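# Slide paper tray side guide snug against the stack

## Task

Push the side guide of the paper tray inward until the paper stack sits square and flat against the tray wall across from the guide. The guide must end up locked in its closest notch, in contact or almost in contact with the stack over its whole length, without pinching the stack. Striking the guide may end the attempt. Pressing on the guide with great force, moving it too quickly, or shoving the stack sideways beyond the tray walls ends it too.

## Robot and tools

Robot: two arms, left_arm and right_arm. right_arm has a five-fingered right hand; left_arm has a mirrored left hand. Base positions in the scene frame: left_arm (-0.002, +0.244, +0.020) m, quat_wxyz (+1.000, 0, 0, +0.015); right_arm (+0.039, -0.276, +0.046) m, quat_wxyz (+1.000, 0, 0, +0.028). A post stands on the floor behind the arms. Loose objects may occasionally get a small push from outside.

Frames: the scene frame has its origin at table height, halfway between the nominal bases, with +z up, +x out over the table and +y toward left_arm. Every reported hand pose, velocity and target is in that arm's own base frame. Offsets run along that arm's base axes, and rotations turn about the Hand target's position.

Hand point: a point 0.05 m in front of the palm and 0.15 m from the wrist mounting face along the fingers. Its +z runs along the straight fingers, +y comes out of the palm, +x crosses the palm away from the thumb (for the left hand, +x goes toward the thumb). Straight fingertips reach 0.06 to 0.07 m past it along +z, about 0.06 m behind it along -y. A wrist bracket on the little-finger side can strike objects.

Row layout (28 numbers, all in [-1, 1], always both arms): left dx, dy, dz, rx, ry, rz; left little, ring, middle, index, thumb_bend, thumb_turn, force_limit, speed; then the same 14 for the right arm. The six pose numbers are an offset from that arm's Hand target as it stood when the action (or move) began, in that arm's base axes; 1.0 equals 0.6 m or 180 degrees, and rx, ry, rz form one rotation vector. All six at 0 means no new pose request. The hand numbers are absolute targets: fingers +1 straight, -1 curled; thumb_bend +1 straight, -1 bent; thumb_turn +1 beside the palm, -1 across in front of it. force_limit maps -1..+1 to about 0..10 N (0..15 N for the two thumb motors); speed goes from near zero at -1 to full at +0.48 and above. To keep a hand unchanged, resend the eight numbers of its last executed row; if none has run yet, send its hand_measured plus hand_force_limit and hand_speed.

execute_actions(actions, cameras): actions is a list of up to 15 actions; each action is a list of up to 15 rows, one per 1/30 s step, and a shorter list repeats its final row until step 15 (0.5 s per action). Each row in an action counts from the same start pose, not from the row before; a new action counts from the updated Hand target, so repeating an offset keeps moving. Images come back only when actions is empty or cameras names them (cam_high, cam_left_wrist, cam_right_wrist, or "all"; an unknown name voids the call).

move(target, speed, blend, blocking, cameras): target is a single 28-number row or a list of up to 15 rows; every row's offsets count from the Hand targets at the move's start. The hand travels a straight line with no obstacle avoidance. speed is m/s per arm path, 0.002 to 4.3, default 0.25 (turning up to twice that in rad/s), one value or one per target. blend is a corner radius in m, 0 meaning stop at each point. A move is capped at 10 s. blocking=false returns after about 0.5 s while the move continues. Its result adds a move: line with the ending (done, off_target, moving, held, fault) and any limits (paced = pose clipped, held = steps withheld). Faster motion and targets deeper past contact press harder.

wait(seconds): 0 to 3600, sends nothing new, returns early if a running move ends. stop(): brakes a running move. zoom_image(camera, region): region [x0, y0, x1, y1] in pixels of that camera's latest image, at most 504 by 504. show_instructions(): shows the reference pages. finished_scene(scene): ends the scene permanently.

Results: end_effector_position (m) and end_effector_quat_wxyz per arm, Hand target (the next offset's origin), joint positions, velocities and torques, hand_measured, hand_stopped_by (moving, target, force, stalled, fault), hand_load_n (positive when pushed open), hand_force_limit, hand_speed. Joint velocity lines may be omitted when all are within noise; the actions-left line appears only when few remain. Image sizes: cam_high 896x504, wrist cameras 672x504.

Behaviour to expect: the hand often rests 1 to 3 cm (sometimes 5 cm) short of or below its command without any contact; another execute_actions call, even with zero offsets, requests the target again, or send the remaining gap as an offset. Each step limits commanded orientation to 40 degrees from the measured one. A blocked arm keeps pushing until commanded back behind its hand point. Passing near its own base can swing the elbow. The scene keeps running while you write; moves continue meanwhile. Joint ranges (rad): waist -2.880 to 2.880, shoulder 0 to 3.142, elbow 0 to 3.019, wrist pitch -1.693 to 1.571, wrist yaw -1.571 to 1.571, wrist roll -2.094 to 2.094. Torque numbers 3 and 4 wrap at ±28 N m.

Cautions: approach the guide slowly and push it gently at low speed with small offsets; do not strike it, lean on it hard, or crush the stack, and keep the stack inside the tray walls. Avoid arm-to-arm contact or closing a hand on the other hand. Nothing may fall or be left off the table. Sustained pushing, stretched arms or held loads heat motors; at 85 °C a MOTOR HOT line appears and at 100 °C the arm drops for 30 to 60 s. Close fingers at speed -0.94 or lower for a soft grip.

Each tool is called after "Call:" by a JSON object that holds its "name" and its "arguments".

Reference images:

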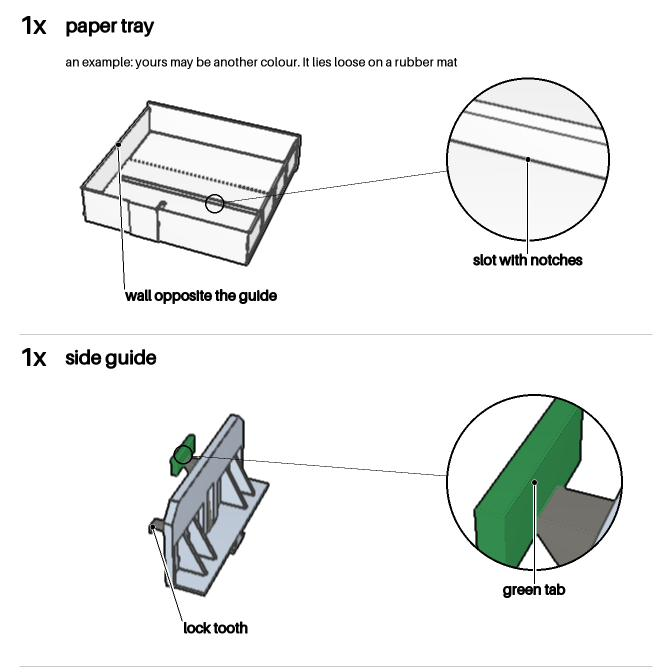

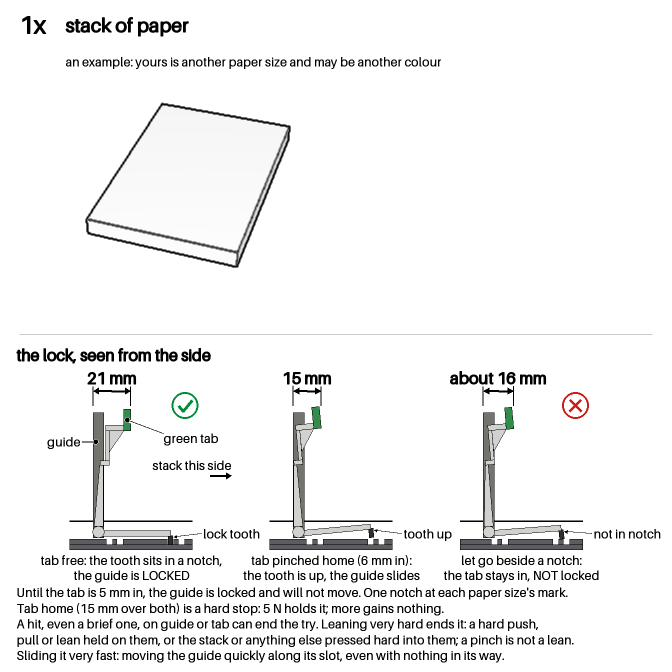

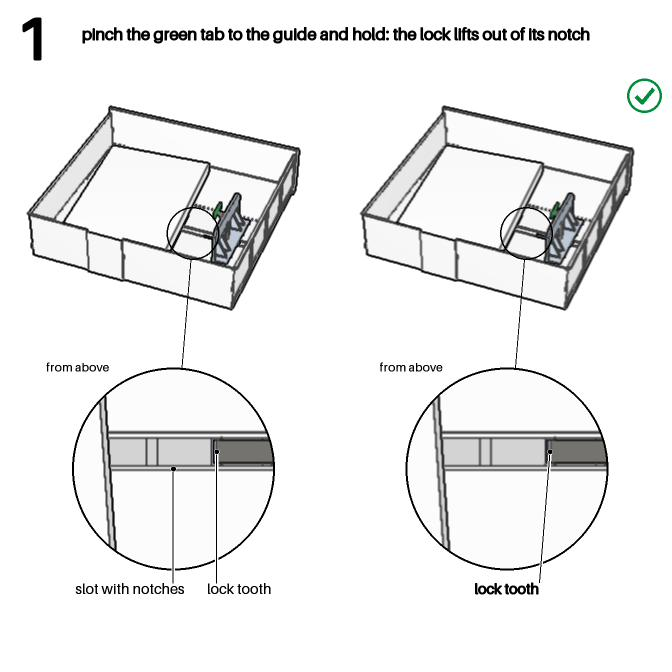

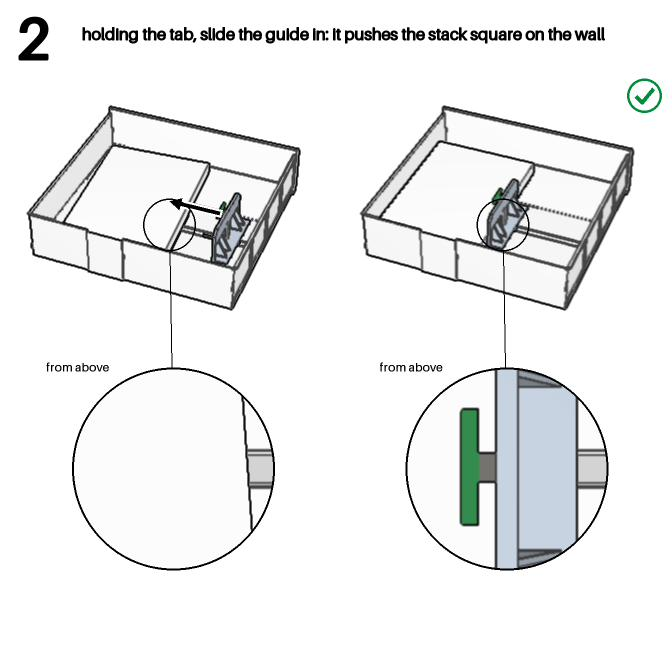

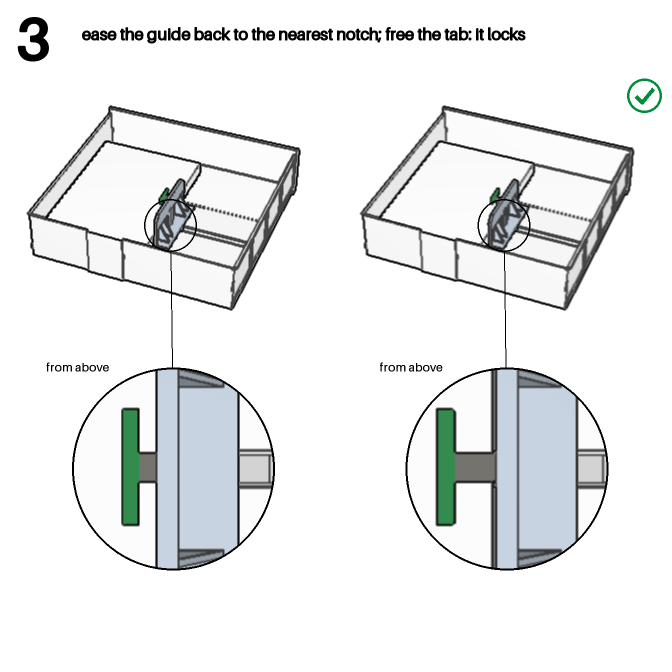

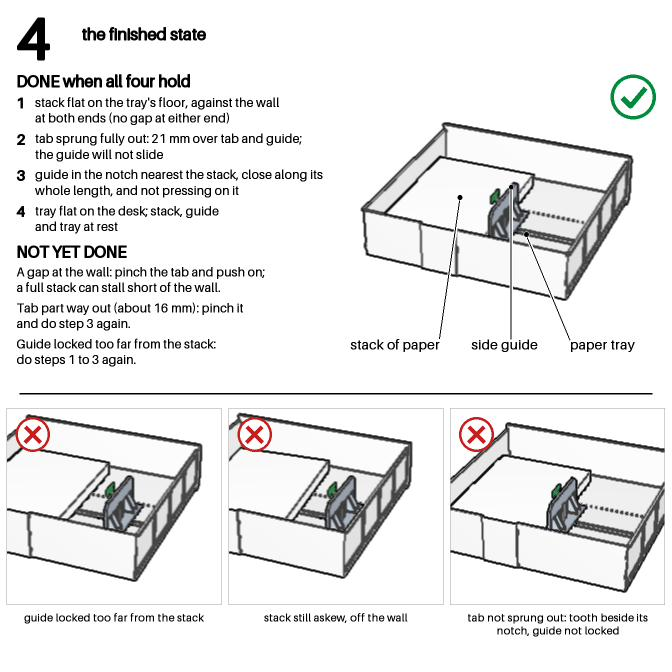

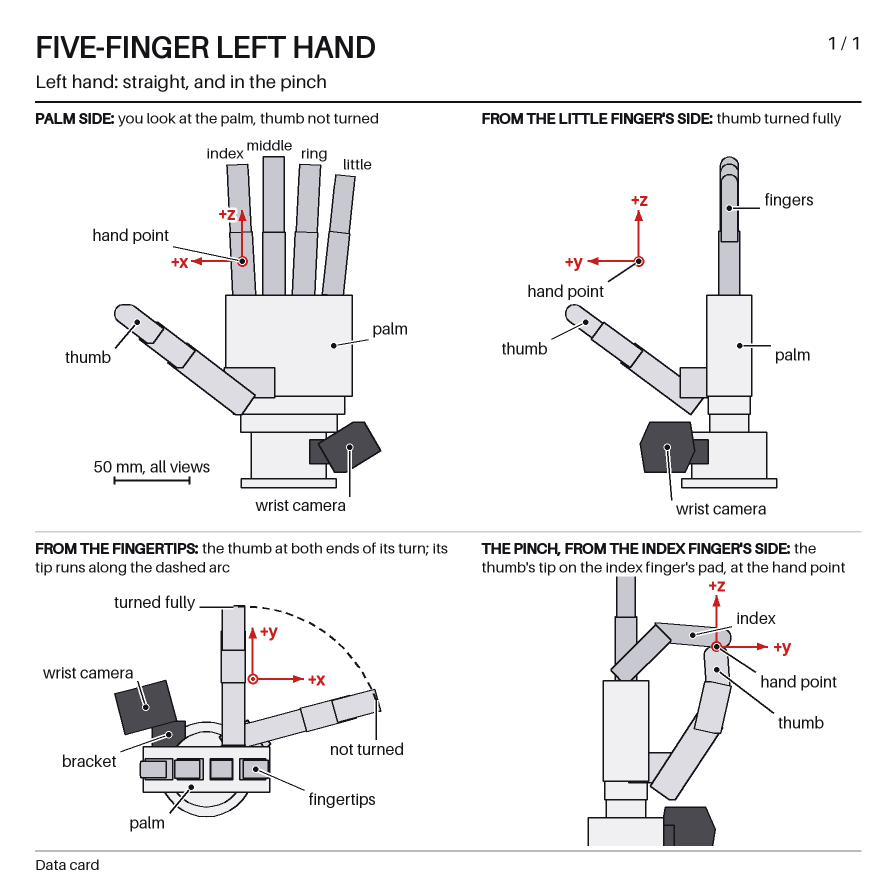

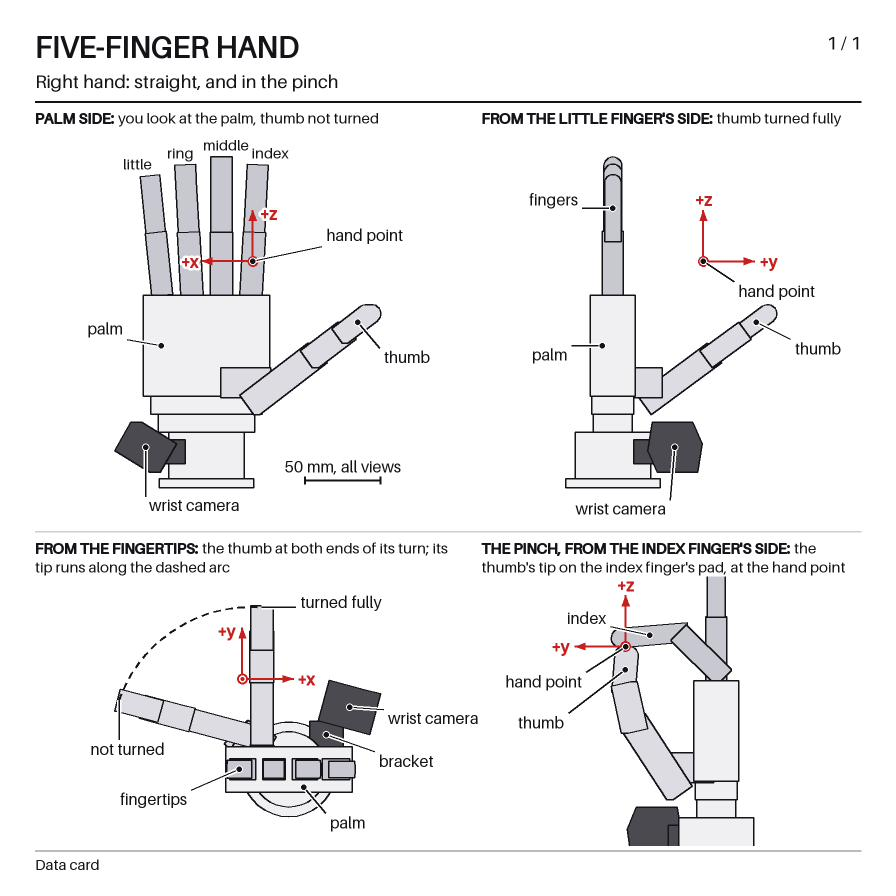

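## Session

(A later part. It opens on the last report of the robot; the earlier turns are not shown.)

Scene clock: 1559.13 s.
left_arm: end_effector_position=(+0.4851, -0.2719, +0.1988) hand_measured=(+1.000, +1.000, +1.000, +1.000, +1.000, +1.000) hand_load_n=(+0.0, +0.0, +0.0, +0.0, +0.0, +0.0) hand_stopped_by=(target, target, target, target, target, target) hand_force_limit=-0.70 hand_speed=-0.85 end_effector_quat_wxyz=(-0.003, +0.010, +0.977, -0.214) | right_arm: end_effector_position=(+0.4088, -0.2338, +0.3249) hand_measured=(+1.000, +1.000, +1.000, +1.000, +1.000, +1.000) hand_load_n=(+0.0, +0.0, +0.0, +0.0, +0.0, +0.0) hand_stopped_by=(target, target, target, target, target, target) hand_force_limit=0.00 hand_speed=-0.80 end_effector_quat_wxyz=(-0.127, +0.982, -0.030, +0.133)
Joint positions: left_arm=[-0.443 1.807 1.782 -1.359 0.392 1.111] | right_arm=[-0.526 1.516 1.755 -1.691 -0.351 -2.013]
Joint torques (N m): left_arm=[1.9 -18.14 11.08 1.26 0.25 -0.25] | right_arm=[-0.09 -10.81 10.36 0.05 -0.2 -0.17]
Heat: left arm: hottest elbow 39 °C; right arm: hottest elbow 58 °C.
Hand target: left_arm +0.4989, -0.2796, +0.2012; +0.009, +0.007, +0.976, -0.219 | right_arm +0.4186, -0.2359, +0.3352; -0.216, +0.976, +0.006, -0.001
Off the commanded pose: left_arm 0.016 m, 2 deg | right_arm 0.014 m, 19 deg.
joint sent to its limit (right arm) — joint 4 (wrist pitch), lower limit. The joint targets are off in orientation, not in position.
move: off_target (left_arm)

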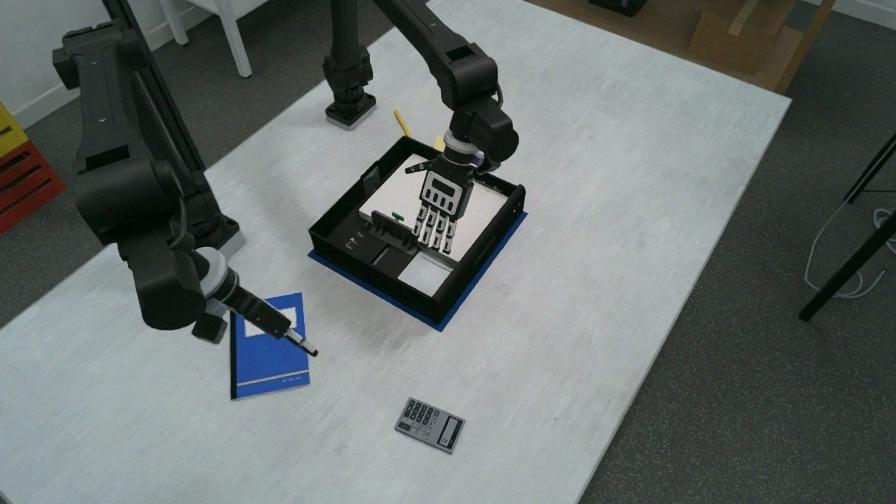

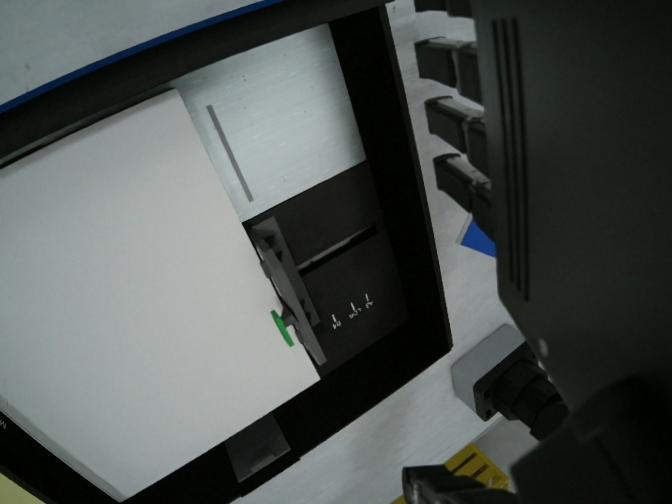

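Call:
{"name": "zoom_image", "arguments": {"camera": "cam_left_wrist", "region": [220, 200, 350, 400]}}

Call:
{"name": "zoom_image", "arguments": {"camera": "cam_left_wrist", "region": [0, 380, 140, 504]}}

Call:
{"name": "zoom_image", "arguments": {"camera": "cam_left_wrist", "region": [0, 60, 260, 240]}}

Scaled by 2.520 from the camera's image (finer frame: 960x720).

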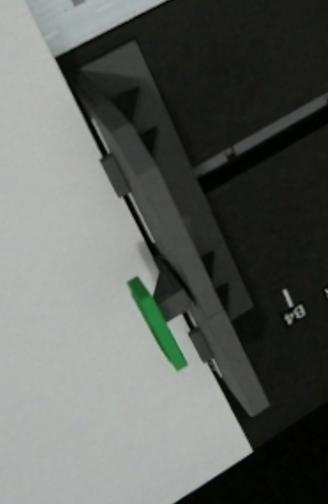

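Scaled by 3.600 from the camera's image (finer frame: 960x720).

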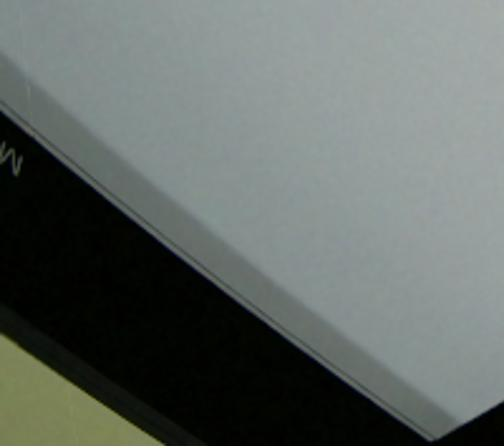

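Scaled by 1.938 from the camera's image (finer frame: 960x720).

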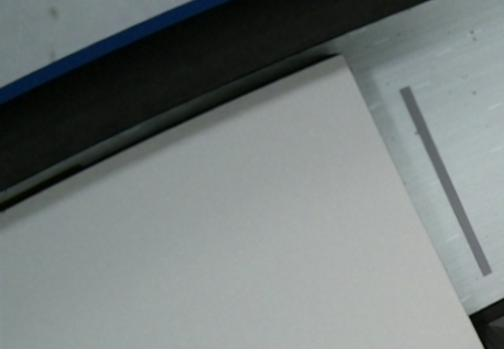

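Call:
{"name": "zoom_image", "arguments": {"camera": "cam_left_wrist", "region": [240, 215, 310, 305]}}

Call:
{"name": "zoom_image", "arguments": {"camera": "cam_left_wrist", "region": [270, 300, 340, 390]}}

Scaled by 5.600 from the camera's image (finer frame: 960x720).

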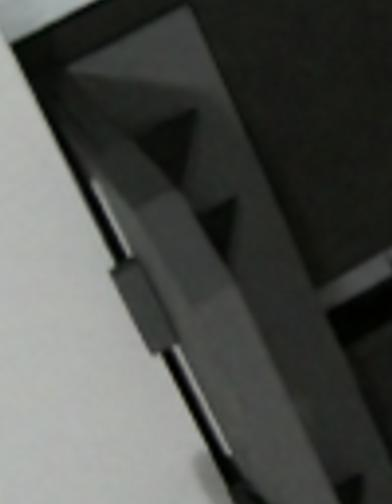

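Scaled by 5.600 from the camera's image (finer frame: 960x720).

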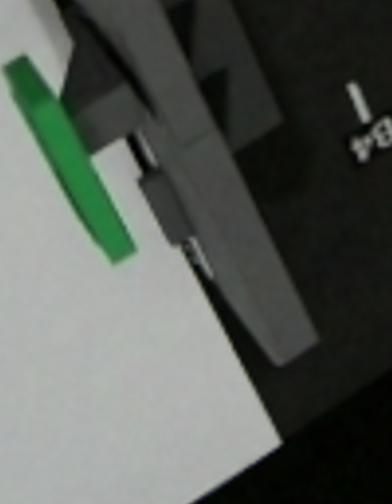

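Call:
{"name": "finished_scene", "arguments": {}}

The scene is finished: the task was done.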